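# Close and latch the door between two rooms

## Task

Push the door separating the two rooms fully shut so that it latches; at the end the coffee table must still stand upright and the robot must be neither toppled nor leaning, otherwise the task counts as failed.

## Robot and tools

Robot: a Hello Robot Stretch 4, about 1.6 m tall. It has an omni-wheel base (rim within 0.23 m of the base origin), a lift on a mast, one arm that telescopes forward, a three-axis wrist and a five-finger hand. There is only one arm, so every command is a single set of named values. Loose objects may occasionally be nudged by an outside force.

Frames: the base frame sits on the floor under the base centre, with x forward, y left and z up, in metres. The odometry frame is the base frame as it was at scene start. base_odometry counts wheel turns only, so slipping shows up as travel, and its heading (rad, left positive, -3.142 to 3.142) can drift. If turned_by_wheels and turned_by_imu differ by more than about 0.1 rad over a move, the base probably slipped or hit something.

move: performs one action and returns the state plus any images named in "cameras" (head_camera, head_left_camera, head_right_camera, wrist_camera, or "all"; [] gives none; omitted gives all only when there is no action). An action uses "base", "joints" or both, optionally with "speeds", "pace" or "contact_limits". Alternatively it is {"end_of_arm": "enable_torque"} on its own, which re-powers wrist motors that have shut off. A move with no action just reports.
- base: relative offsets from where the base last measured itself. translate_m is forward (+) or back, -2 to 2 m. strafe_m is sideways, left +, -2 to 2 m. rotate_rad turns in place, counter-clockwise +, -3.2 to 3.2 rad. Only translate_m and strafe_m may be combined, giving a straight diagonal path with no turning.
- joints: absolute targets keyed by name. lift_m 0 to 1.2 m; arm_m 0 to 0.55 m extension; wrist_yaw_rad -1.134 to 4.276 (0 straight ahead, + to the left, 3.14 folded back); wrist_pitch_rad -1.117 to 4.259 (0 level, 1.57 pointing down); wrist_roll_rad -1.117 to 4.259 (0 palm up, 1.57 palm to the robot's right, 3.14 palm down). The finger targets hand_little, hand_ring, hand_middle, hand_index and hand_thumb_bend run from -1 (curled) to +1 (straight). hand_thumb_turn runs from -1 (opposite the fingers) to +1 (beside the palm). hand_force_limit, -1 to 1, is the closing force cap, roughly 0 to 10 N (15 N for the thumb). hand_speed, -0.96 to 1, sets finger speed, with full speed from +0.48 up. Targets outside a range are clipped, and the result says so.
- pace: "slow", "default", "fast" or "max". Base tops out at 0.1/0.3/0.4/0.6 m/s and 1/2/3/4 rad/s; lift at 0.15 to 0.5 m/s; arm at 0.1 to 0.7 m/s. A raised lift caps base speed, down to 0.3 m/s at full height. "speeds" gives per-joint top speeds for lift_m, arm_m and the wrist joints.
- contact_limits: 0 (gentlest) to 1, for arm_m, lift_m, translate_m, strafe_m and rotate_rad, each placed beside its own command; the default is 0.5. Even at 0 the arm needs a firm 15 to 40 N to stop. A base limit persists until the next base command.
- blocking: true or omitted waits until everything is at rest. false returns within about 0.5 s; a later move replaces only the targets it names. Any single action is cut off after about 14 s (time_out).

wait(seconds 0 to 10, cameras) lets time pass and returns the state, returning early once motion finishes. stop brakes every running motion and re-locks slack wheels. zoom_image(camera, region [x0,y0,x1,y1] in pixels, at most 504 by 504) enlarges part of that camera's newest image. show_instructions shows the reference pages. finished_scene ends the scene for good, and the door must stay latched without the robot's help.



Results: base_status and joint_status report done, moving, off_target (resting short of the target, possibly still pushing), contact_stop, time_out, limit_stop_at_own_body, limit_stop_at_tilt or torque_fault. Any stop you did not command cancels the rest of the calls in that reply. After contact_stop the held-back axis goes slack, and a slack lift can sag. on_its_own lists things the robot did unprompted. hand_pose gives the hand point in the base frame and may be slightly off. lidar_m holds 12 distances in 30° sectors, counter-clockwise from straight ahead (4th left, 7th behind, 10th right); "-" means nothing seen or closer than 0.25 m. wrist_depth_mm is a 7x7 grid of depths from 100 to 2000 mm. base_tilt gives forward and right lean in degrees. motor_effort is in percent, with the peak in brackets, and servo_current is in mA. hand_stopped_by gives the reason each of little, ring, middle, index, thumb_bend and thumb_turn stopped. The *_load_n values are fingertip forces in N.

Hand geometry: the hand point lies 0.045 m in front of the palm. +z runs along the straight fingers, +y points out of the palm, and +x points across it away from the thumb. Fingers reach 0.06 to 0.07 m beyond the point. The wrist camera sticks out behind the palm heel and can collide with things.

Self-collision: be careful with the hand over the base at low lift, with upward pitch combined with roll, with a right yaw plus upward pitch whose sum is below about -1.1, and with a folded-back wrist that is tilted or rolled.

Safety: if the lean exceeds 6°, the lift, arm and wheels go limp. Push the door steadily and gently with a low contact limit and the hand kept fairly low, so the robot does not tip. Never ram a door that cannot move, never slam it, and never bump or knock over the coffee table. Strong pushes against the fingers, drops and hard hits all reduce the result. After a torque_fault, send enable_torque.

Each tool is called after "Call:" in YAML: its name, and indented under it one key for each argument.

Reference images:

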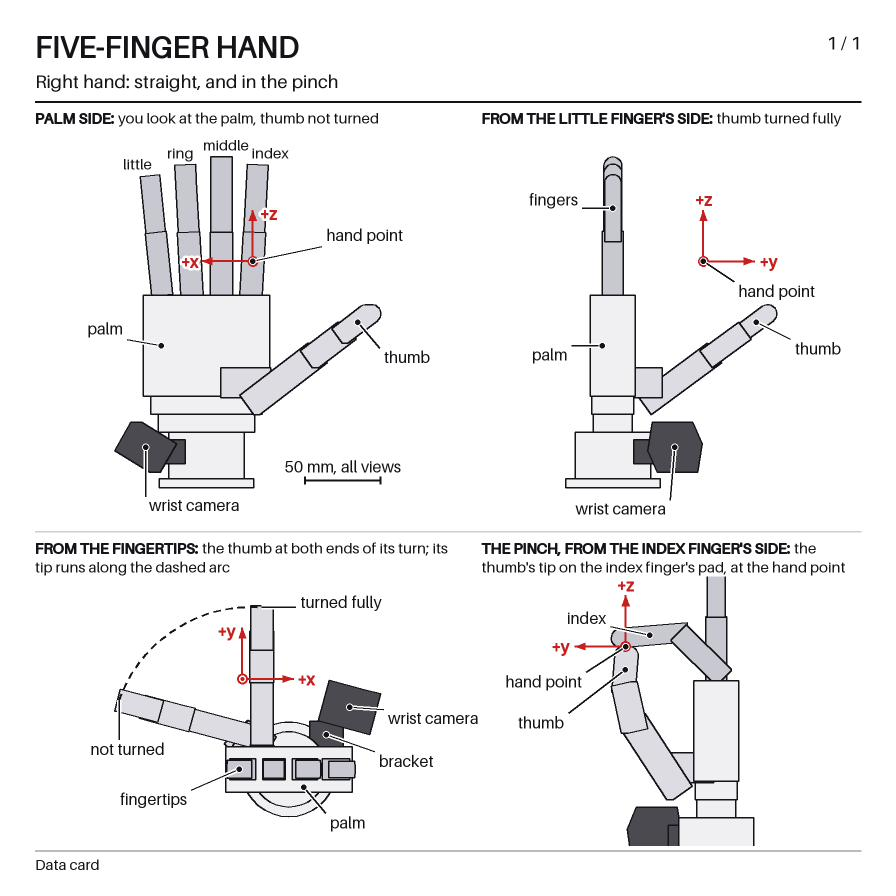

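## Session

Call:
move:

Scene clock: 0.00 s.
base_odometry: x=+0.000 y=+0.000 heading=+0.000
turned_by_wheels: +0.000
turned_by_imu: +0.000
base_tilt: forward=-0.9 right=-1.0
lidar_m: 1.54 1.46 1.16 0.80 0.73 0.75 0.74 0.69 0.73 0.93 1.21 2.74
base_status: not commanded
joint_positions: lift_m=+0.198 arm_m=+0.000 wrist_yaw_rad=+3.228 wrist_pitch_rad=+0.002 wrist_roll_rad=+0.000 hand_little=+1.000 hand_ring=+1.000 hand_middle=+1.000 hand_index=+1.000 hand_thumb_turn=+1.000 hand_thumb_bend=+1.000 hand_force_limit=+0.000 hand_speed=-0.800
joint_status: not commanded
measured_speeds: all 0
hand_stopped_by: target,target,target,target,target,target
little_load_n: 0.0
ring_load_n: 0.0
middle_load_n: 0.0
index_load_n: 0.0
thumb_bend_load_n: 0.0
thumb_turn_load_n: 0.0
motor_effort: lift_m=+19 arm_m=-5 wheel_0=+1 wheel_1=+0 wheel_2=-2
servo_current: wrist_yaw_rad=46 wrist_pitch_rad=46 wrist_roll_rad=39
hand_pose: x=-0.0600 y=+0.0986 z=+0.4354 quat_wxyz=(-0.521, -0.522, +0.478, +0.477) (m; base frame)
wrist_depth_mm: - - 136 - 1118 854 707 / - - 135 - 1098 842 723 / - 111 137 211 1118 866 732 / 145 134 164 - 1138 866 750 / 202 - - - 1118 878 - / 210 - 133 132 - - - / 206 - - - - - -
pictures: head_camera, head_left_camera, head_right_camera, wrist_camera

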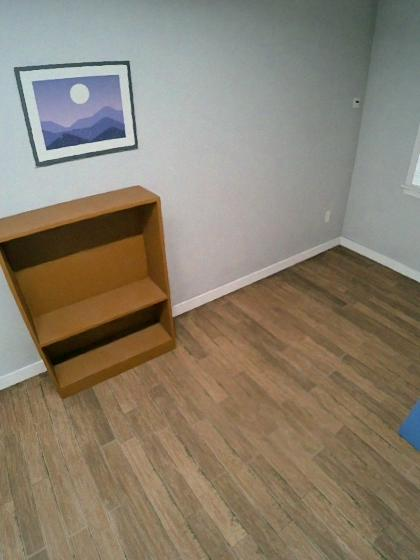

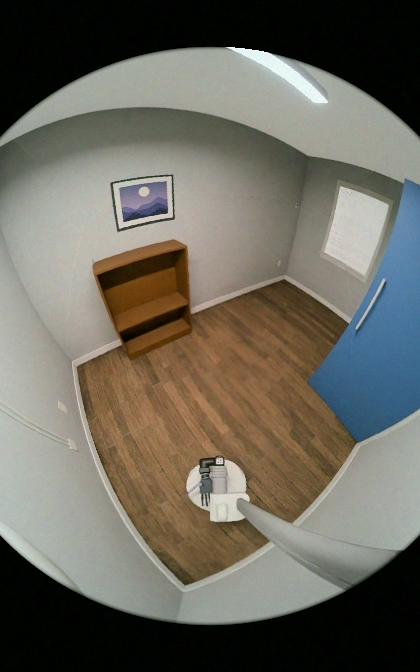

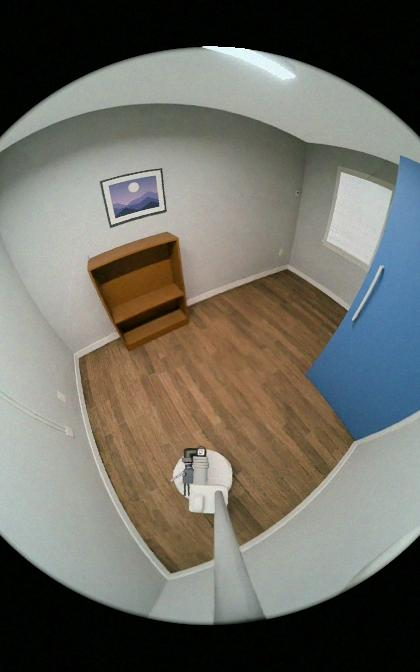

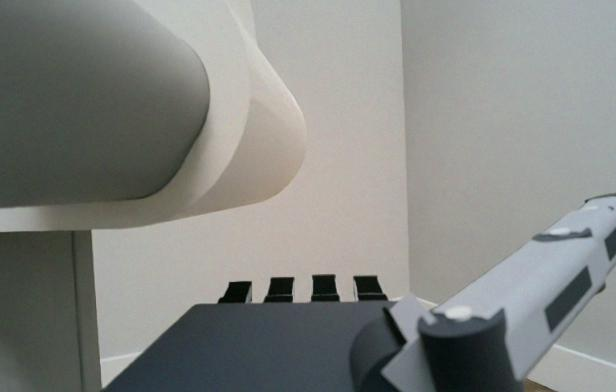

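Call:
move:
  base: {"rotate_rad": -1.2}
  cameras: ["all"]

Scene clock: 5.20 s.
move: done
base_odometry: x=+0.000 y=+0.000 heading=-1.200
turned_by_wheels: -1.200
turned_by_imu: -1.203
base_tilt: forward=-0.9 right=-1.0
lidar_m: 1.25 1.23 2.00 1.43 1.47 0.89 0.76 0.74 0.81 0.68 0.69 0.82
base_status: done
joint_positions: lift_m=+0.198 arm_m=+0.000 wrist_yaw_rad=+3.228 wrist_pitch_rad=+0.002 wrist_roll_rad=+0.000 hand_little=+1.000 hand_ring=+1.000 hand_middle=+1.000 hand_index=+1.000 hand_thumb_turn=+1.000 hand_thumb_bend=+1.000 hand_force_limit=+0.000 hand_speed=-0.800
joint_status: not commanded
measured_speeds: all 0
hand_stopped_by: target,target,target,target,target,target
little_load_n: 0.0
ring_load_n: 0.0
middle_load_n: 0.0
index_load_n: 0.0
thumb_bend_load_n: 0.0
thumb_turn_load_n: 0.0
motor_effort: lift_m=+18(19) arm_m=-5(5) wheel_0=+2(8) wheel_1=+1(10) wheel_2=-1(7)
servo_current: wrist_yaw_rad=46(65) wrist_pitch_rad=46(59) wrist_roll_rad=52(59)
hand_pose: x=-0.0600 y=+0.0986 z=+0.4354 quat_wxyz=(-0.521, -0.522, +0.478, +0.477)
wrist_depth_mm: - - 135 - - - - / - - 135 - - - - / - 111 137 211 - - - / 146 135 167 - - - - / 202 878 904 - - - - / 211 878 204 132 - - - / 206 - - - - - -
pictures: head_camera, head_left_camera, head_right_camera, wrist_camera

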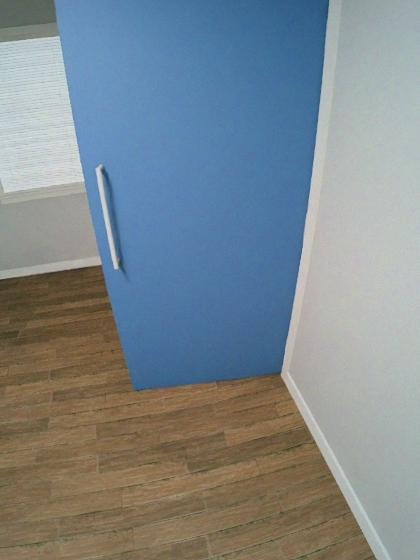

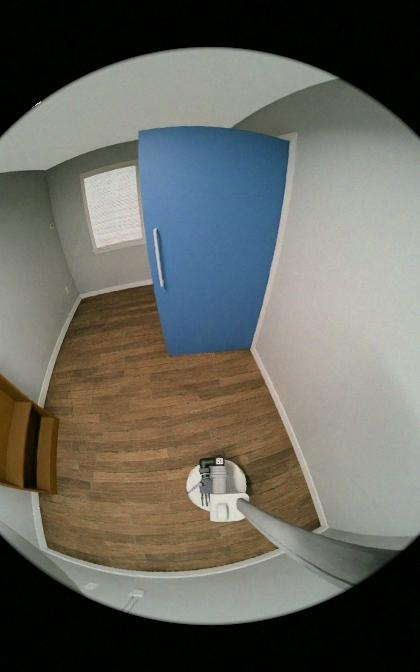

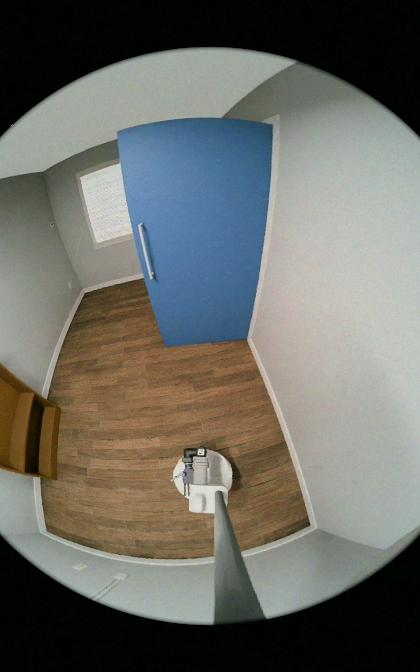

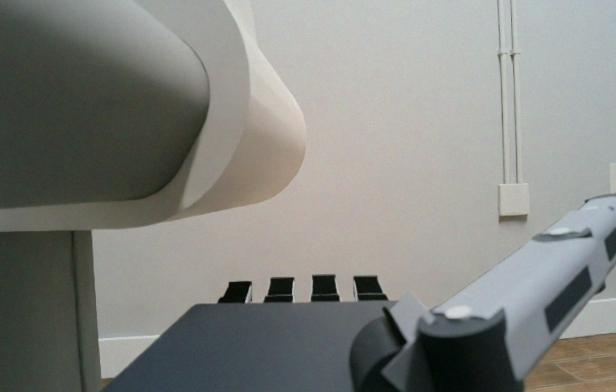

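Call:
move:
  base: {"translate_m": 0.5, "strafe_m": 0.7}
  cameras: ["head_camera", "head_left_camera", "head_right_camera"]

Scene clock: 18.53 s.
move: done
base_odometry: x=+0.834 y=-0.212 heading=-1.200
turned_by_wheels: +0.000
turned_by_imu: -0.003
base_tilt: forward=-0.9 right=-1.0
lidar_m: 2.30 2.22 1.37 0.89 0.87 1.05 1.38 1.41 1.46 1.26 1.17 0.75
base_status: done
joint_positions: lift_m=+0.198 arm_m=+0.000 wrist_yaw_rad=+3.228 wrist_pitch_rad=+0.002 wrist_roll_rad=+0.000 hand_little=+1.000 hand_ring=+1.000 hand_middle=+1.000 hand_index=+1.000 hand_thumb_turn=+1.000 hand_thumb_bend=+1.000 hand_force_limit=+0.000 hand_speed=-0.800
joint_status: not commanded
measured_speeds: all 0
hand_stopped_by: target,target,target,target,target,target
little_load_n: 0.0
ring_load_n: 0.0
middle_load_n: 0.0
index_load_n: 0.0
thumb_bend_load_n: 0.0
thumb_turn_load_n: 0.0
motor_effort: lift_m=+18(19) arm_m=-5(5) wheel_0=-1(6) wheel_1=-1(12) wheel_2=+1(7)
servo_current: wrist_yaw_rad=52(78) wrist_pitch_rad=39(72) wrist_roll_rad=52(65)
hand_pose: x=-0.0600 y=+0.0986 z=+0.4354 quat_wxyz=(-0.521, -0.522, +0.478, +0.477)
wrist_depth_mm: - - 135 - - - - / - - 135 - - - - / - 111 137 211 - - - / 145 134 163 - - - - / 202 - - - - - - / 211 1182 177 131 196 - - / 206 239 - - - - -

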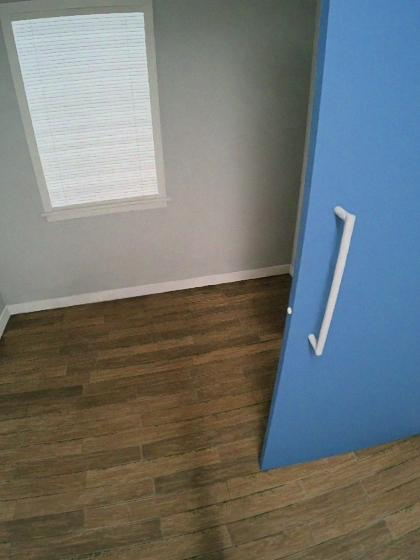

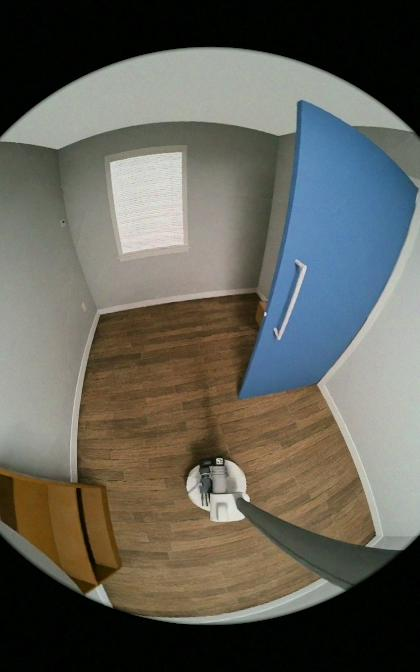

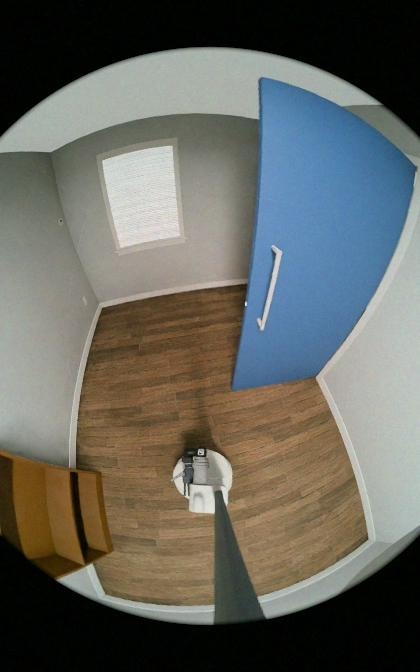

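Call:
move:
  base: {"translate_m": 0.9, "strafe_m": 0.15}
  cameras: []

Call:
move:
  base: {"rotate_rad": -1.2}
  cameras: ["head_camera", "head_left_camera", "head_right_camera"]

Scene clock: 25.50 s.
move: done
base_odometry: x=+1.300 y=-0.997 heading=-1.200
turned_by_wheels: +0.000
turned_by_imu: -0.002
base_tilt: forward=-0.9 right=-1.0
lidar_m: 1.36 1.35 1.44 1.22 1.24 1.26 2.35 2.33 0.35 0.39 1.04 1.07
base_status: done
joint_positions: lift_m=+0.198 arm_m=+0.000 wrist_yaw_rad=+3.228 wrist_pitch_rad=+0.002 wrist_roll_rad=+0.000 hand_little=+1.000 hand_ring=+1.000 hand_middle=+1.000 hand_index=+1.000 hand_thumb_turn=+1.000 hand_thumb_bend=+1.000 hand_force_limit=+0.000 hand_speed=-0.800
joint_status: not commanded
measured_speeds: all 0
hand_stopped_by: target,target,target,target,target,target
little_load_n: -0.5
ring_load_n: 0.0
middle_load_n: 0.5
index_load_n: 0.0
thumb_bend_load_n: 0.0
thumb_turn_load_n: 0.0
motor_effort: lift_m=+18(19) arm_m=-5(5) wheel_0=+0(6) wheel_1=+1(11) wheel_2=+1(9)
servo_current: wrist_yaw_rad=46(72) wrist_pitch_rad=46(59) wrist_roll_rad=52(65)
hand_pose: x=-0.0600 y=+0.0986 z=+0.4354 quat_wxyz=(-0.521, -0.522, +0.478, +0.477)
wrist_depth_mm: - - 135 - - 1863 1464 / - - 135 - - 1808 1499 / - 111 137 249 - 1921 1537 / 145 134 168 - - 1863 1537 / 202 - - - - 1921 - / 211 1255 205 132 195 - - / 205 237 - - - - -

Scene clock: 27.33 s.
move: done
base_odometry: x=+1.300 y=-0.997 heading=-2.400
turned_by_wheels: -1.200
turned_by_imu: -1.204
base_tilt: forward=-0.9 right=-1.0
lidar_m: 3.42 1.04 1.37 1.35 1.47 1.25 1.24 1.28 1.67 2.33 0.49 0.34
base_status: done
joint_positions: lift_m=+0.197 arm_m=+0.000 wrist_yaw_rad=+3.228 wrist_pitch_rad=+0.002 wrist_roll_rad=+0.000 hand_little=+1.000 hand_ring=+1.000 hand_middle=+1.000 hand_index=+1.000 hand_thumb_turn=+1.000 hand_thumb_bend=+1.000 hand_force_limit=+0.000 hand_speed=-0.800
joint_status: not commanded
measured_speeds: all 0
hand_stopped_by: target,target,target,target,target,target
little_load_n: 0.0
ring_load_n: 0.0
middle_load_n: 0.0
index_load_n: 0.0
thumb_bend_load_n: 0.0
thumb_turn_load_n: 0.0
motor_effort: lift_m=+19(19) arm_m=-5(5) wheel_0=+0(7) wheel_1=+1(9) wheel_2=-1(7)
servo_current: wrist_yaw_rad=52(72) wrist_pitch_rad=52(59) wrist_roll_rad=46(52)
hand_pose: x=-0.0600 y=+0.0986 z=+0.4354 quat_wxyz=(-0.521, -0.522, +0.478, +0.477)
wrist_depth_mm: - - 136 - - - - / - - 135 - - - - / - 111 137 211 - - - / 145 134 164 - - - - / 202 1397 - - - - - / 211 1281 177 131 - - - / 206 237 - - - - -

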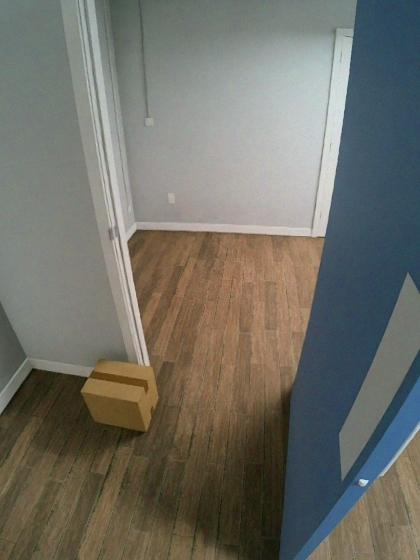

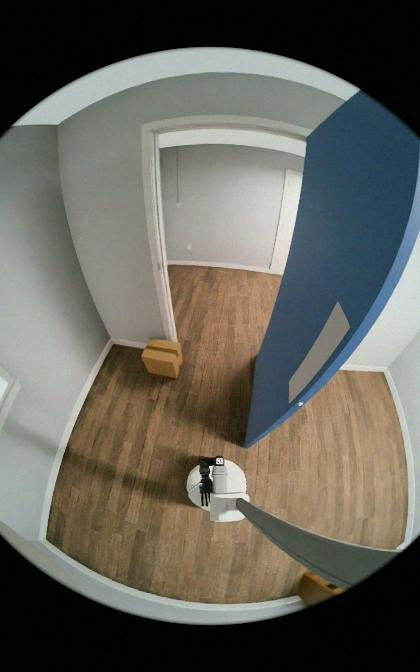

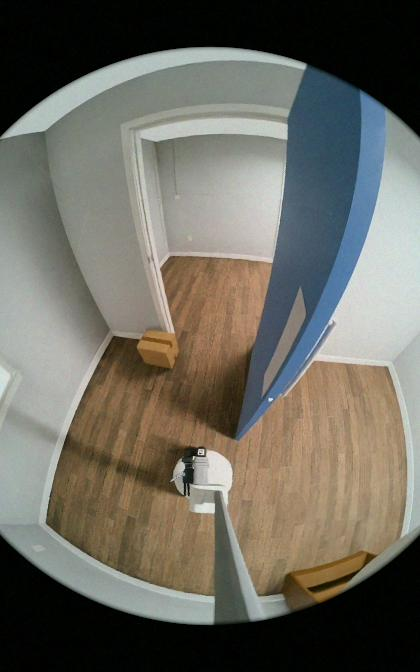

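Call:
zoom_image:
  camera: "head_camera"
  region: [0, 280, 300, 560]

Call:
zoom_image:
  camera: "head_left_camera"
  region: [50, 130, 400, 450]

Scaled by 1.680 from the camera's image (finer frame: 1200x1600).

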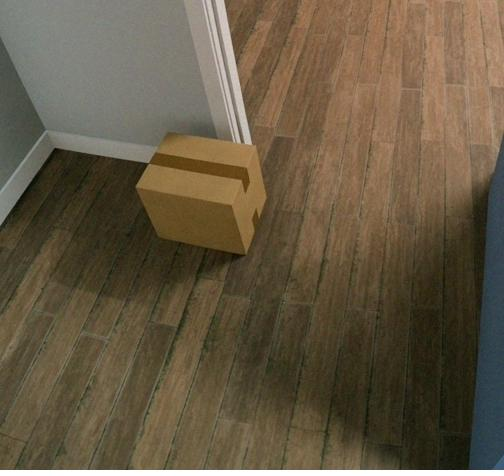

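Scaled by 1.440 from the camera's image (finer frame: 600x960).

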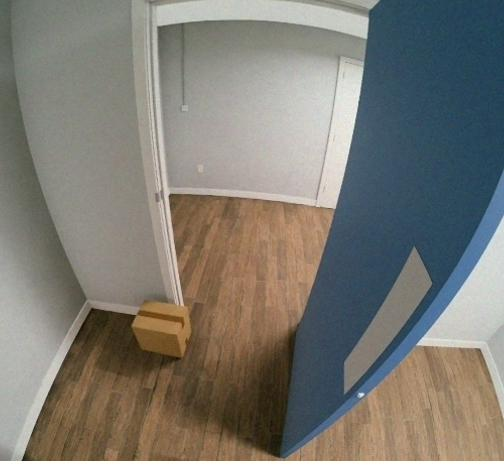

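Call:
move:
  base: {"translate_m": 0.0, "strafe_m": 0.12}
  cameras: []

Call:
move:
  base: {"translate_m": 0.55, "strafe_m": -0.04}
  cameras: ["head_camera", "head_left_camera", "head_right_camera"]
  contact_limits: {"translate_m": 0.2}

Scene clock: 67.83 s.
move: done
base_odometry: x=+1.381 y=-1.085 heading=-2.400
turned_by_wheels: +0.000
turned_by_imu: -0.001
base_tilt: forward=-0.9 right=-1.0
lidar_m: 0.99 1.01 1.26 1.22 1.37 1.25 1.23 1.35 1.63 2.45 0.43 0.51
base_status: done
joint_positions: lift_m=+0.197 arm_m=+0.000 wrist_yaw_rad=+3.228 wrist_pitch_rad=+0.002 wrist_roll_rad=+0.000 hand_little=+1.000 hand_ring=+1.000 hand_middle=+1.000 hand_index=+1.000 hand_thumb_turn=+1.000 hand_thumb_bend=+1.000 hand_force_limit=+0.000 hand_speed=-0.800
joint_status: not commanded
measured_speeds: all 0
hand_stopped_by: target,target,target,target,target,target
little_load_n: 0.0
ring_load_n: 0.0
middle_load_n: 0.0
index_load_n: 0.0
thumb_bend_load_n: 0.0
thumb_turn_load_n: 0.0
motor_effort: lift_m=+19(19) arm_m=-5(5) wheel_0=+0(10) wheel_1=+0(11) wheel_2=-1(3)
servo_current: wrist_yaw_rad=46(78) wrist_pitch_rad=46(52) wrist_roll_rad=52(65)
hand_pose: x=-0.0600 y=+0.0986 z=+0.4354 quat_wxyz=(-0.521, -0.522, +0.478, +0.477)
wrist_depth_mm: - - 135 - - - - / - - 135 - - - - / - 111 137 211 - - - / 145 134 164 - - - - / 202 1537 - - - - - / 211 1281 134 131 - - - / 206 238 - - - - -

Scene clock: 71.17 s.
move: done
base_odometry: x=+0.948 y=-1.427 heading=-2.400
turned_by_wheels: +0.000
turned_by_imu: +0.002
base_tilt: forward=-0.9 right=-1.0
lidar_m: 2.91 0.49 0.66 1.23 1.34 1.80 1.77 1.81 0.30 0.32 0.38 0.66
base_status: done
joint_positions: lift_m=+0.197 arm_m=+0.000 wrist_yaw_rad=+3.228 wrist_pitch_rad=+0.002 wrist_roll_rad=+0.000 hand_little=+1.000 hand_ring=+1.000 hand_middle=+1.000 hand_index=+1.000 hand_thumb_turn=+1.000 hand_thumb_bend=+1.000 hand_force_limit=+0.000 hand_speed=-0.800
joint_status: not commanded
measured_speeds: all 0
hand_stopped_by: target,target,target,target,target,target
little_load_n: 0.0
ring_load_n: 0.0
middle_load_n: 0.0
index_load_n: 0.0
thumb_bend_load_n: 0.0
thumb_turn_load_n: 0.0
motor_effort: lift_m=+18(19) arm_m=-5(5) wheel_0=+2(8) wheel_1=+1(9) wheel_2=+1(10)
servo_current: wrist_yaw_rad=52(72) wrist_pitch_rad=52(59) wrist_roll_rad=39(65)
contact_limits: translate_m 0.2
hand_pose: x=-0.0600 y=+0.0986 z=+0.4354 quat_wxyz=(-0.521, -0.522, +0.478, +0.477)
wrist_depth_mm: - - 135 - - - - / - - 135 - - - - / - 111 137 213 - - - / 145 135 168 289 - - - / 202 - - - - - - / 211 1281 204 131 196 - - / 206 238 - - - - -

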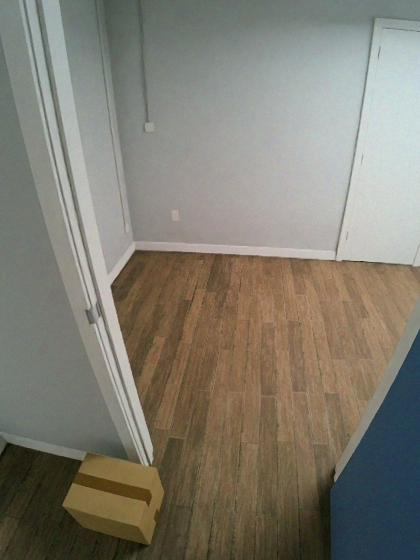

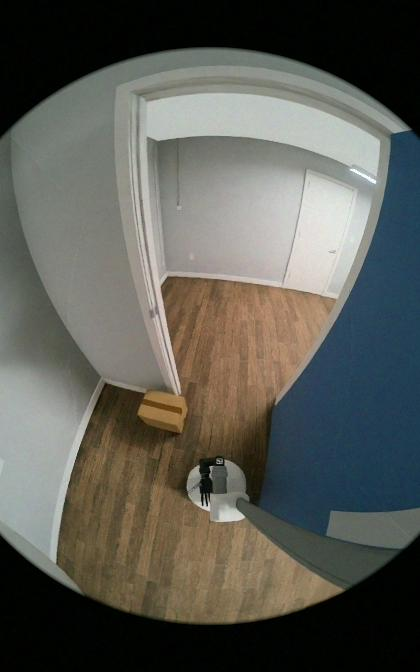

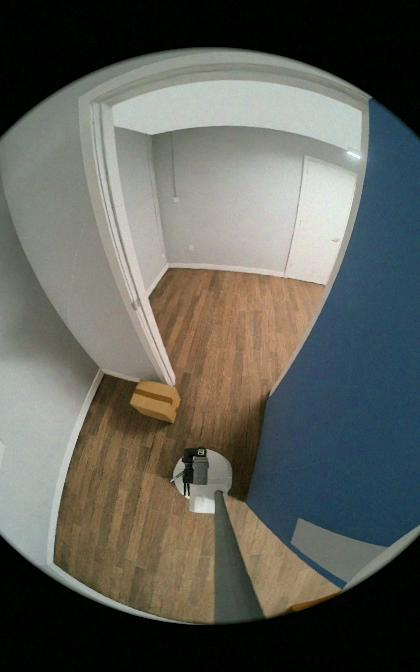

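Call:
zoom_image:
  camera: "head_camera"
  region: [0, 400, 240, 560]

Call:
zoom_image:
  camera: "head_left_camera"
  region: [80, 340, 300, 530]

Scaled by 2.100 from the camera's image (finer frame: 1200x1600).

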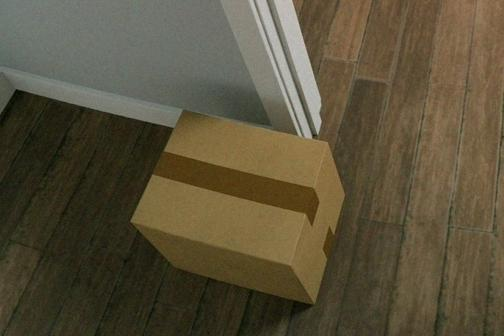

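Scaled by 2.291 from the camera's image (finer frame: 600x960).

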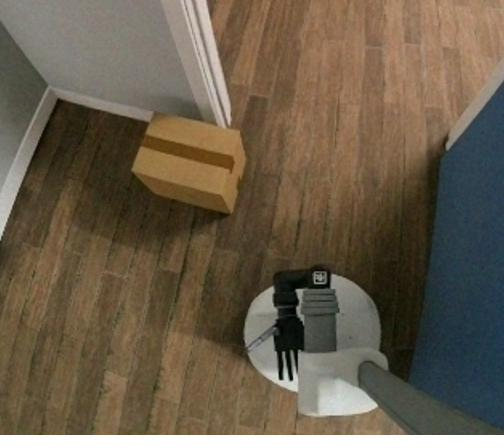

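Call:
move:
  base: {"rotate_rad": -0.17}
  cameras: []

Call:
move:
  base: {"translate_m": 0.45, "strafe_m": 0.03}
  cameras: ["head_camera", "head_left_camera", "head_right_camera"]
  contact_limits: {"translate_m": 0.2}

Scene clock: 87.00 s.
move: done
base_odometry: x=+0.948 y=-1.427 heading=-2.570
turned_by_wheels: -0.170
turned_by_imu: -0.175
base_tilt: forward=-0.9 right=-1.0
lidar_m: 2.88 0.48 0.53 1.22 1.27 1.69 1.76 1.82 0.34 0.31 0.35 0.52
base_status: done
joint_positions: lift_m=+0.197 arm_m=+0.000 wrist_yaw_rad=+3.228 wrist_pitch_rad=+0.002 wrist_roll_rad=+0.000 hand_little=+1.000 hand_ring=+1.000 hand_middle=+1.000 hand_index=+1.000 hand_thumb_turn=+1.000 hand_thumb_bend=+1.000 hand_force_limit=+0.000 hand_speed=-0.800
joint_status: not commanded
measured_speeds: all 0
hand_stopped_by: target,target,target,target,target,target
little_load_n: 0.0
ring_load_n: 0.0
middle_load_n: 0.0
index_load_n: 0.0
thumb_bend_load_n: 0.0
thumb_turn_load_n: 0.0
motor_effort: lift_m=+18(19) arm_m=-5(5) wheel_0=+1(6) wheel_1=+0(7) wheel_2=-2(6)
servo_current: wrist_yaw_rad=65(65) wrist_pitch_rad=46(59) wrist_roll_rad=52(59)
hand_pose: x=-0.0600 y=+0.0986 z=+0.4354 quat_wxyz=(-0.521, -0.522, +0.478, +0.477)
wrist_depth_mm: - - 136 - - - - / - - 135 - - - - / - 111 137 212 - - - / 146 134 164 - - - - / 202 1983 1921 - - - - / 210 1255 205 132 196 - - / 207 238 - - - - -

Scene clock: 90.00 s.
move: done
base_odometry: x=+0.586 y=-1.696 heading=-2.570
turned_by_wheels: +0.000
turned_by_imu: +0.001
base_tilt: forward=-0.9 right=-1.0
lidar_m: 2.47 1.82 0.33 0.28 1.26 1.66 2.22 0.53 0.39 0.37 0.43 2.58
base_status: done
joint_positions: lift_m=+0.197 arm_m=+0.000 wrist_yaw_rad=+3.228 wrist_pitch_rad=+0.002 wrist_roll_rad=+0.000 hand_little=+1.000 hand_ring=+1.000 hand_middle=+1.000 hand_index=+1.000 hand_thumb_turn=+1.000 hand_thumb_bend=+1.000 hand_force_limit=+0.000 hand_speed=-0.800
joint_status: not commanded
measured_speeds: all 0
hand_stopped_by: target,target,target,target,target,target
little_load_n: 0.0
ring_load_n: 0.0
middle_load_n: 0.0
index_load_n: 0.0
thumb_bend_load_n: 0.0
thumb_turn_load_n: 0.0
motor_effort: lift_m=+19(19) arm_m=-5(5) wheel_0=+0(6) wheel_1=+0(11) wheel_2=+2(9)
servo_current: wrist_yaw_rad=39(78) wrist_pitch_rad=26(65) wrist_roll_rad=52(65)
contact_limits: translate_m 0.2
hand_pose: x=-0.0600 y=+0.0986 z=+0.4354 quat_wxyz=(-0.521, -0.522, +0.478, +0.477)
wrist_depth_mm: - - 136 - - - - / - - 135 - - - - / - 111 137 251 - - - / 146 135 168 - - - - / 202 - - - - - - / 211 1138 205 131 196 - - / 208 236 - - - - -

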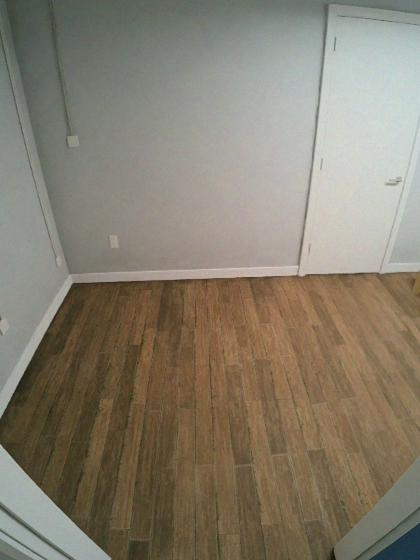

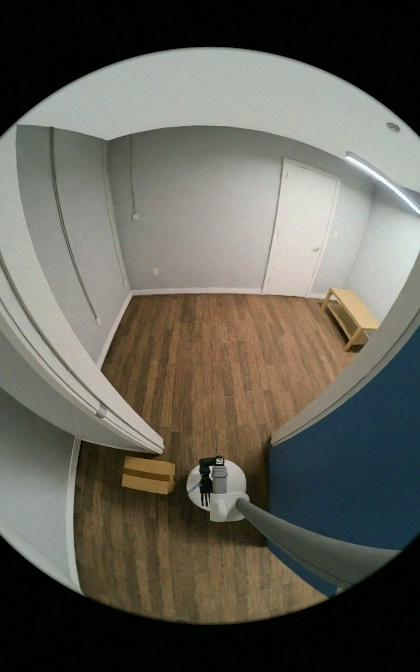

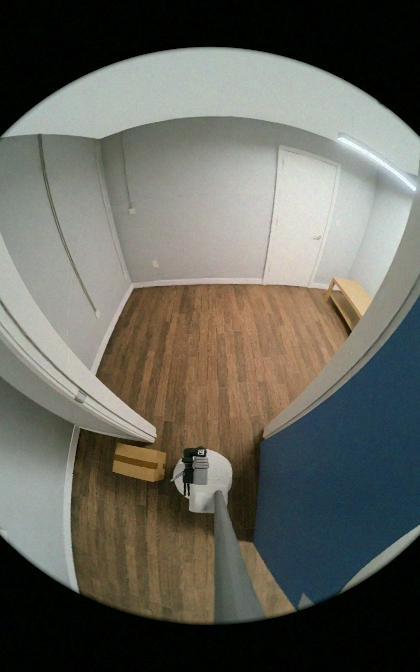

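Call:
zoom_image:
  camera: "head_left_camera"
  region: [80, 400, 300, 560]

Scaled by 2.291 from the camera's image (finer frame: 600x960).

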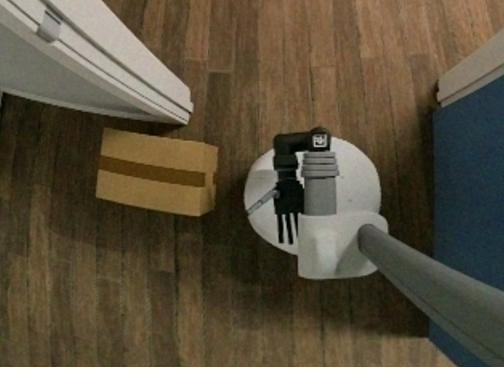

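Call:
move:
  base: {"translate_m": -0.03, "strafe_m": 0.2}
  pace: "slow"
  cameras: ["head_left_camera"]

Call:
zoom_image:
  camera: "head_left_camera"
  region: [80, 400, 300, 560]

Scene clock: 102.13 s.
move: done
base_odometry: x=+0.720 y=-1.848 heading=-2.570
turned_by_wheels: +0.000
turned_by_imu: -0.003
base_tilt: forward=-0.9 right=-1.0
lidar_m: 2.48 0.32 0.25 0.25 1.04 1.42 2.18 0.80 0.59 0.57 0.64 2.59
base_status: done
joint_positions: lift_m=+0.197 arm_m=+0.000 wrist_yaw_rad=+3.228 wrist_pitch_rad=+0.002 wrist_roll_rad=+0.000 hand_little=+1.000 hand_ring=+1.000 hand_middle=+1.000 hand_index=+1.000 hand_thumb_turn=+1.000 hand_thumb_bend=+1.000 hand_force_limit=+0.000 hand_speed=-0.800
joint_status: not commanded
measured_speeds: all 0
hand_stopped_by: target,target,target,target,target,target
little_load_n: 0.0
ring_load_n: 0.0
middle_load_n: 0.0
index_load_n: 0.0
thumb_bend_load_n: 0.0
thumb_turn_load_n: 0.0
motor_effort: lift_m=+18(19) arm_m=-5(5) wheel_0=-7(9) wheel_1=+7(14) wheel_2=-1(4)
servo_current: wrist_yaw_rad=65(78) wrist_pitch_rad=52(59) wrist_roll_rad=39(65)
hand_pose: x=-0.0600 y=+0.0986 z=+0.4354 quat_wxyz=(-0.521, -0.522, +0.478, +0.477)
wrist_depth_mm: - - 136 - - - 1464 / - - 135 - - - 1537 / - 111 137 251 - - - / 145 135 169 - - - - / 202 - - - - - - / 211 1281 204 132 196 - - / 206 238 - - - - -

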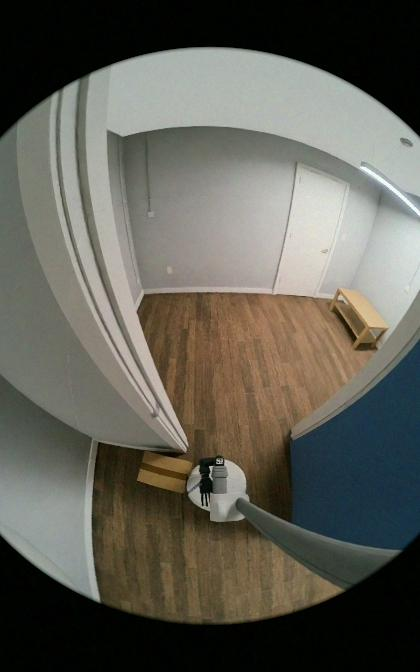

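Scaled by 2.291 from the camera's image (finer frame: 600x960).

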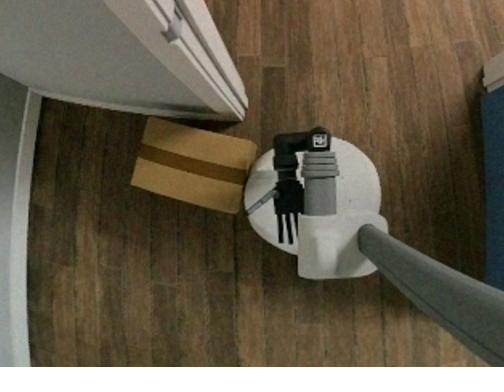

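Call:
move:
  base: {"translate_m": -0.04, "strafe_m": 0.15}
  pace: "slow"
  cameras: ["head_left_camera"]

Call:
zoom_image:
  camera: "head_left_camera"
  region: [80, 400, 300, 560]

Scene clock: 107.40 s.
move: done
base_odometry: x=+0.834 y=-1.952 heading=-2.570
turned_by_wheels: +0.000
turned_by_imu: -0.003
base_tilt: forward=-0.9 right=-1.0
lidar_m: 0.35 0.26 0.25 0.25 0.91 1.18 2.17 2.28 0.77 0.73 0.79 2.64
base_status: done
joint_positions: lift_m=+0.197 arm_m=+0.000 wrist_yaw_rad=+3.228 wrist_pitch_rad=+0.002 wrist_roll_rad=+0.000 hand_little=+1.000 hand_ring=+1.000 hand_middle=+1.000 hand_index=+1.000 hand_thumb_turn=+1.000 hand_thumb_bend=+1.000 hand_force_limit=+0.000 hand_speed=-0.800
joint_status: not commanded
measured_speeds: all 0
hand_stopped_by: target,target,target,target,target,target
little_load_n: 0.0
ring_load_n: 0.5
middle_load_n: 0.0
index_load_n: 0.0
thumb_bend_load_n: 0.0
thumb_turn_load_n: 0.0
motor_effort: lift_m=+18(19) arm_m=-5(5) wheel_0=-9(13) wheel_1=+8(15) wheel_2=-2(3)
servo_current: wrist_yaw_rad=39(65) wrist_pitch_rad=46(59) wrist_roll_rad=33(59)
hand_pose: x=-0.0600 y=+0.0986 z=+0.4354 quat_wxyz=(-0.521, -0.522, +0.478, +0.477)
wrist_depth_mm: - - 136 - - - 1366 / - - 135 - - - 1464 / - 111 137 250 - - - / 145 135 168 - - - - / 202 - - - - - - / 211 1281 205 131 195 - - / 206 238 - - - - -

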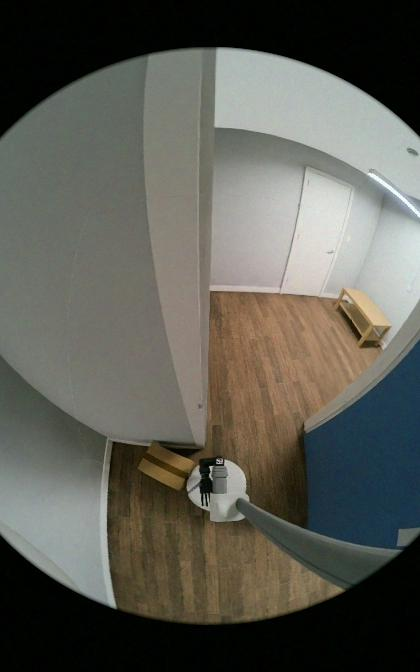

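Scaled by 2.291 from the camera's image (finer frame: 600x960).

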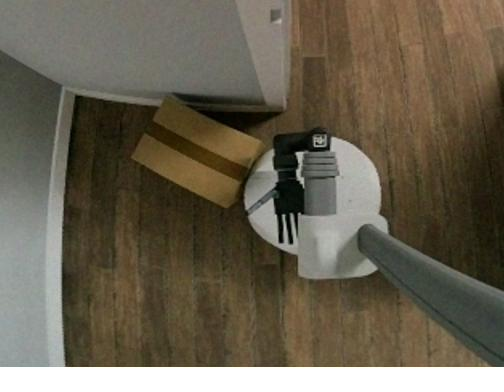

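Call:
move:
  base: {"translate_m": 0.0, "strafe_m": 0.15}
  pace: "slow"
  cameras: ["head_left_camera"]

Call:
zoom_image:
  camera: "head_left_camera"
  region: [80, 400, 300, 560]

Scene clock: 113.77 s.
move: done
base_odometry: x=+0.915 y=-2.078 heading=-2.570
turned_by_wheels: +0.000
turned_by_imu: -0.003
base_tilt: forward=-0.9 right=-1.0
lidar_m: 0.26 0.28 0.25 0.25 0.76 1.01 2.15 2.29 0.91 0.86 0.95 2.69
base_status: done
joint_positions: lift_m=+0.197 arm_m=+0.000 wrist_yaw_rad=+3.228 wrist_pitch_rad=+0.002 wrist_roll_rad=+0.000 hand_little=+1.000 hand_ring=+1.000 hand_middle=+1.000 hand_index=+1.000 hand_thumb_turn=+1.000 hand_thumb_bend=+1.000 hand_force_limit=+0.000 hand_speed=-0.800
joint_status: not commanded
measured_speeds: all 0
hand_stopped_by: target,target,target,target,target,target
little_load_n: 0.0
ring_load_n: 0.0
middle_load_n: 0.0
index_load_n: 0.0
thumb_bend_load_n: 0.0
thumb_turn_load_n: 0.0
motor_effort: lift_m=+19(19) arm_m=-5(5) wheel_0=-8(14) wheel_1=+8(14) wheel_2=-3(5)
servo_current: wrist_yaw_rad=59(65) wrist_pitch_rad=46(59) wrist_roll_rad=46(59)
hand_pose: x=-0.0600 y=+0.0986 z=+0.4354 quat_wxyz=(-0.521, -0.522, +0.478, +0.477)
wrist_depth_mm: - - 135 - - 1576 1205 / - - 134 - - - - / - 111 137 252 - - - / 146 135 168 - - - - / 201 - - - - - - / 211 1255 205 132 195 - - / 206 239 - - - - -

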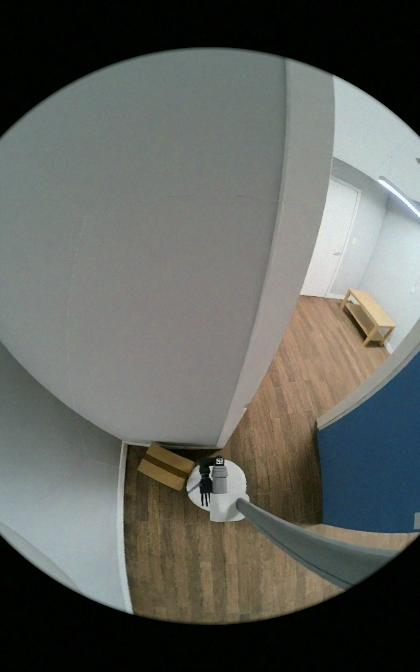

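Scaled by 2.291 from the camera's image (finer frame: 600x960).

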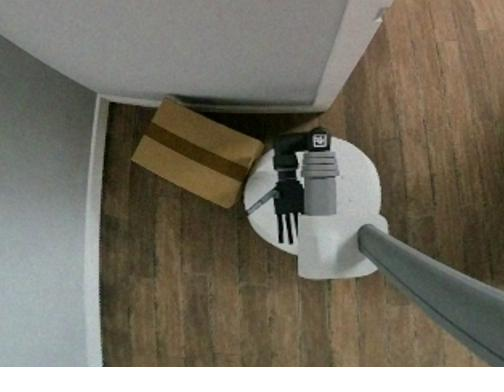

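Call:
move:
  base: {"translate_m": 0.0, "strafe_m": 0.08}
  pace: "slow"
  cameras: []

Call:
move:
  base: {"translate_m": -0.25, "strafe_m": -0.15}
  cameras: ["head_left_camera", "head_right_camera", "head_camera"]

Scene clock: 119.03 s.
move: done
base_odometry: x=+0.958 y=-2.144 heading=-2.570
turned_by_wheels: +0.000
turned_by_imu: -0.002
base_tilt: forward=-0.9 right=-1.0
lidar_m: 0.25 0.29 0.25 0.25 0.65 0.91 2.16 2.28 0.98 0.95 1.02 0.26
base_status: done
joint_positions: lift_m=+0.197 arm_m=+0.000 wrist_yaw_rad=+3.228 wrist_pitch_rad=+0.002 wrist_roll_rad=+0.000 hand_little=+1.000 hand_ring=+1.000 hand_middle=+1.000 hand_index=+1.000 hand_thumb_turn=+1.000 hand_thumb_bend=+1.000 hand_force_limit=+0.000 hand_speed=-0.800
joint_status: not commanded
measured_speeds: all 0
hand_stopped_by: target,target,target,target,target,target
little_load_n: 0.0
ring_load_n: -0.5
middle_load_n: 0.0
index_load_n: 0.0
thumb_bend_load_n: 0.0
thumb_turn_load_n: 0.0
motor_effort: lift_m=+19(19) arm_m=-5(5) wheel_0=-9(14) wheel_1=+9(16) wheel_2=-3(5)
servo_current: wrist_yaw_rad=59(72) wrist_pitch_rad=39(52) wrist_roll_rad=46(59)
hand_pose: x=-0.0600 y=+0.0986 z=+0.4354 quat_wxyz=(-0.521, -0.522, +0.478, +0.477)
wrist_depth_mm: - - 136 - - 1397 - / - - 135 - - 1618 - / - 111 138 250 - - - / 145 135 168 - - - - / 201 - - - - - - / 210 1281 205 132 196 - - / 206 239 - - - - -

Scene clock: 121.33 s.
move: done
base_odometry: x=+1.088 y=-1.883 heading=-2.570
turned_by_wheels: +0.000
turned_by_imu: +0.000
base_tilt: forward=-0.9 right=-1.0
lidar_m: 0.51 0.47 0.40 0.77 0.83 1.06 1.92 2.02 0.80 0.77 0.83 2.89
base_status: done
joint_positions: lift_m=+0.197 arm_m=+0.000 wrist_yaw_rad=+3.228 wrist_pitch_rad=+0.002 wrist_roll_rad=+0.000 hand_little=+1.000 hand_ring=+1.000 hand_middle=+1.000 hand_index=+1.000 hand_thumb_turn=+1.000 hand_thumb_bend=+1.000 hand_force_limit=+0.000 hand_speed=-0.800
joint_status: not commanded
measured_speeds: all 0
hand_stopped_by: target,target,target,target,target,target
little_load_n: 0.0
ring_load_n: 0.0
middle_load_n: 0.0
index_load_n: 0.5
thumb_bend_load_n: 0.0
thumb_turn_load_n: 0.0
motor_effort: lift_m=+19(19) arm_m=-4(5) wheel_0=+2(10) wheel_1=-1(12) wheel_2=-1(9)
servo_current: wrist_yaw_rad=46(78) wrist_pitch_rad=52(59) wrist_roll_rad=39(59)
hand_pose: x=-0.0600 y=+0.0986 z=+0.4354 quat_wxyz=(-0.521, -0.522, +0.478, +0.477)
wrist_depth_mm: - - 136 - - - 1205 / - - 135 - - - - / - 111 137 250 - - - / 146 135 167 - - - - / 202 - - - - 1983 - / 211 1281 205 132 196 - - / 205 237 - - - - -
pictures: head_camera, head_left_camera, head_right_camera

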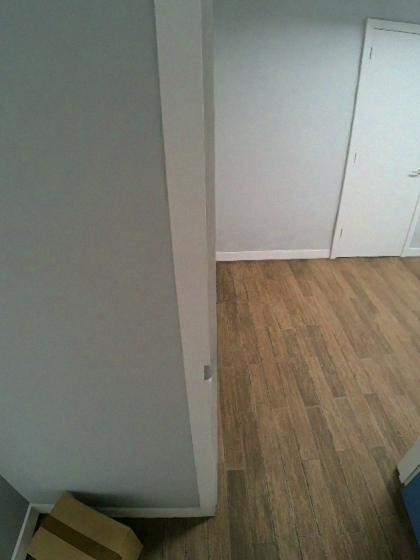

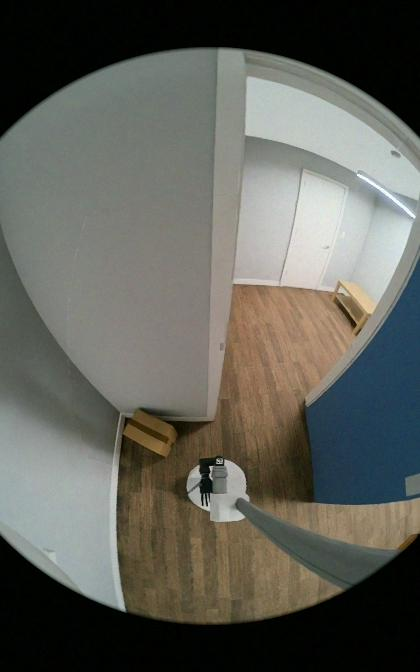

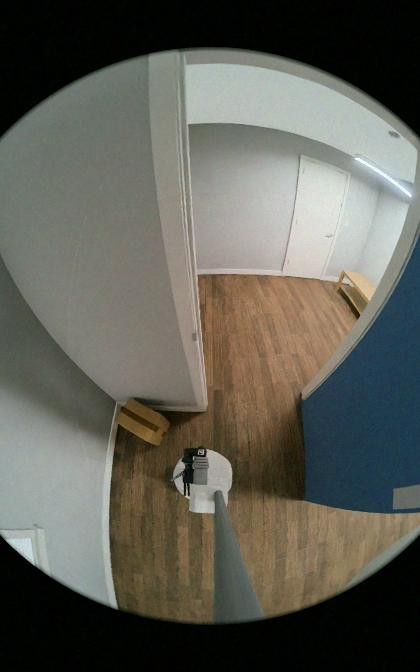

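Call:
move:
  base: {"translate_m": -0.686, "strafe_m": -0.49}
  cameras: []

Call:
move:
  base: {"rotate_rad": 2.07}
  cameras: ["head_left_camera", "head_right_camera"]

Scene clock: 145.97 s.
move: done
base_odometry: x=+1.400 y=-1.100 heading=-2.570
turned_by_wheels: +0.000
turned_by_imu: -0.003
base_tilt: forward=-0.9 right=-1.0
lidar_m: 3.48 1.26 1.29 1.18 1.25 1.29 1.22 1.25 1.38 2.48 1.88 0.45
base_status: done
joint_positions: lift_m=+0.197 arm_m=+0.000 wrist_yaw_rad=+3.228 wrist_pitch_rad=+0.002 wrist_roll_rad=+0.000 hand_little=+1.000 hand_ring=+1.000 hand_middle=+1.000 hand_index=+1.000 hand_thumb_turn=+1.000 hand_thumb_bend=+1.000 hand_force_limit=+0.000 hand_speed=-0.800
joint_status: not commanded
measured_speeds: all 0
hand_stopped_by: target,target,target,target,target,target
little_load_n: 0.0
ring_load_n: 0.0
middle_load_n: 0.0
index_load_n: 0.0
thumb_bend_load_n: 0.0
thumb_turn_load_n: 0.0
motor_effort: lift_m=+18(19) arm_m=-4(5) wheel_0=+2(6) wheel_1=+2(12) wheel_2=+0(9)
servo_current: wrist_yaw_rad=46(78) wrist_pitch_rad=39(59) wrist_roll_rad=46(65)
hand_pose: x=-0.0600 y=+0.0986 z=+0.4354 quat_wxyz=(-0.521, -0.522, +0.478, +0.477)
wrist_depth_mm: - - 136 - - - - / - - 135 - - - - / - 111 137 212 - - - / 146 135 163 - - - - / 201 - - - - - - / 211 1160 134 131 - - - / 206 237 - - - - -

Scene clock: 148.40 s.
move: done
base_odometry: x=+1.400 y=-1.100 heading=-0.500
turned_by_wheels: +2.070
turned_by_imu: +2.070
base_tilt: forward=-1.0 right=-1.0
lidar_m: 1.23 1.31 1.22 1.26 1.34 2.44 1.91 0.46 3.50 1.24 1.23 1.21
base_status: done
joint_positions: lift_m=+0.197 arm_m=+0.000 wrist_yaw_rad=+3.228 wrist_pitch_rad=+0.002 wrist_roll_rad=+0.000 hand_little=+1.000 hand_ring=+1.000 hand_middle=+1.000 hand_index=+1.000 hand_thumb_turn=+1.000 hand_thumb_bend=+1.000 hand_force_limit=+0.000 hand_speed=-0.800
joint_status: not commanded
measured_speeds: all 0
hand_stopped_by: target,target,target,target,target,target
little_load_n: 0.0
ring_load_n: 0.0
middle_load_n: 0.0
index_load_n: 0.0
thumb_bend_load_n: 0.0
thumb_turn_load_n: 0.0
motor_effort: lift_m=+18(19) arm_m=-5(5) wheel_0=-2(7) wheel_1=-2(11) wheel_2=-2(8)
servo_current: wrist_yaw_rad=46(72) wrist_pitch_rad=39(59) wrist_roll_rad=52(59)
hand_pose: x=-0.0600 y=+0.0986 z=+0.4354 quat_wxyz=(-0.521, -0.522, +0.478, +0.477)
wrist_depth_mm: - - 136 - - - - / - - 135 - - - - / - 111 137 241 - - - / 145 135 165 - - - - / 202 - 1863 - - - - / 211 - 177 132 196 - - / 198 - - - - - -

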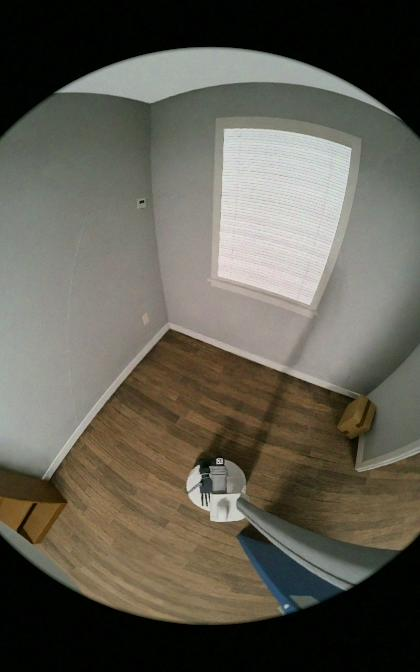

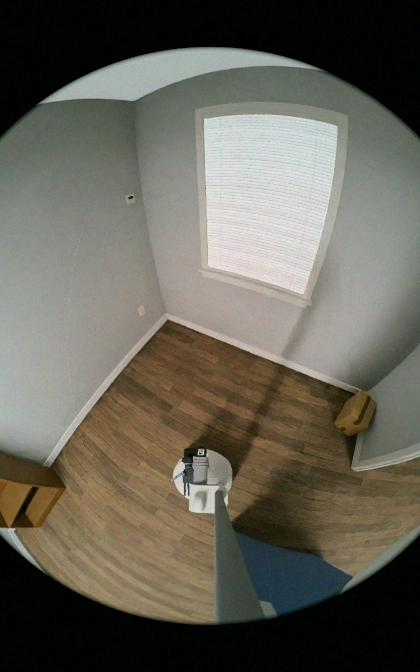

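Call:
move:
  base: {"translate_m": -0.547, "strafe_m": 0.271}
  cameras: []

Call:
move:
  base: {"translate_m": -0.373, "strafe_m": -0.45}
  contact_limits: {"translate_m": 0.2, "strafe_m": 0.2}
  cameras: ["head_left_camera", "head_right_camera"]

Scene clock: 154.30 s.
move: done
base_odometry: x=+1.050 y=-0.600 heading=-0.501
turned_by_wheels: +0.000
turned_by_imu: -0.003
base_tilt: forward=-0.9 right=-1.0
lidar_m: 1.87 1.29 1.20 0.99 1.29 1.85 1.91 1.27 0.90 0.40 1.66 1.82
base_status: done
joint_positions: lift_m=+0.197 arm_m=+0.000 wrist_yaw_rad=+3.228 wrist_pitch_rad=+0.002 wrist_roll_rad=+0.000 hand_little=+1.000 hand_ring=+1.000 hand_middle=+1.000 hand_index=+1.000 hand_thumb_turn=+1.000 hand_thumb_bend=+1.000 hand_force_limit=+0.000 hand_speed=-0.800
joint_status: not commanded
measured_speeds: all 0
hand_stopped_by: target,target,target,target,target,target
little_load_n: 0.0
ring_load_n: 0.0
middle_load_n: 0.0
index_load_n: 0.0
thumb_bend_load_n: 0.0
thumb_turn_load_n: 0.0
motor_effort: lift_m=+18(19) arm_m=-5(5) wheel_0=+1(10) wheel_1=-3(9) wheel_2=-2(9)
servo_current: wrist_yaw_rad=65(72) wrist_pitch_rad=59(59) wrist_roll_rad=46(59)
hand_pose: x=-0.0600 y=+0.0986 z=+0.4354 quat_wxyz=(-0.521, -0.522, +0.478, +0.477)
wrist_depth_mm: - - 136 - - - - / - - 135 - - - - / - 111 137 243 - - - / 145 134 165 - - - - / 203 - - - - - - / 211 1281 206 132 196 - - / 198 239 - - - - -

"contact_limits": translate_m and strafe_m are given together and make one move, which takes one limit: state it under one of them only


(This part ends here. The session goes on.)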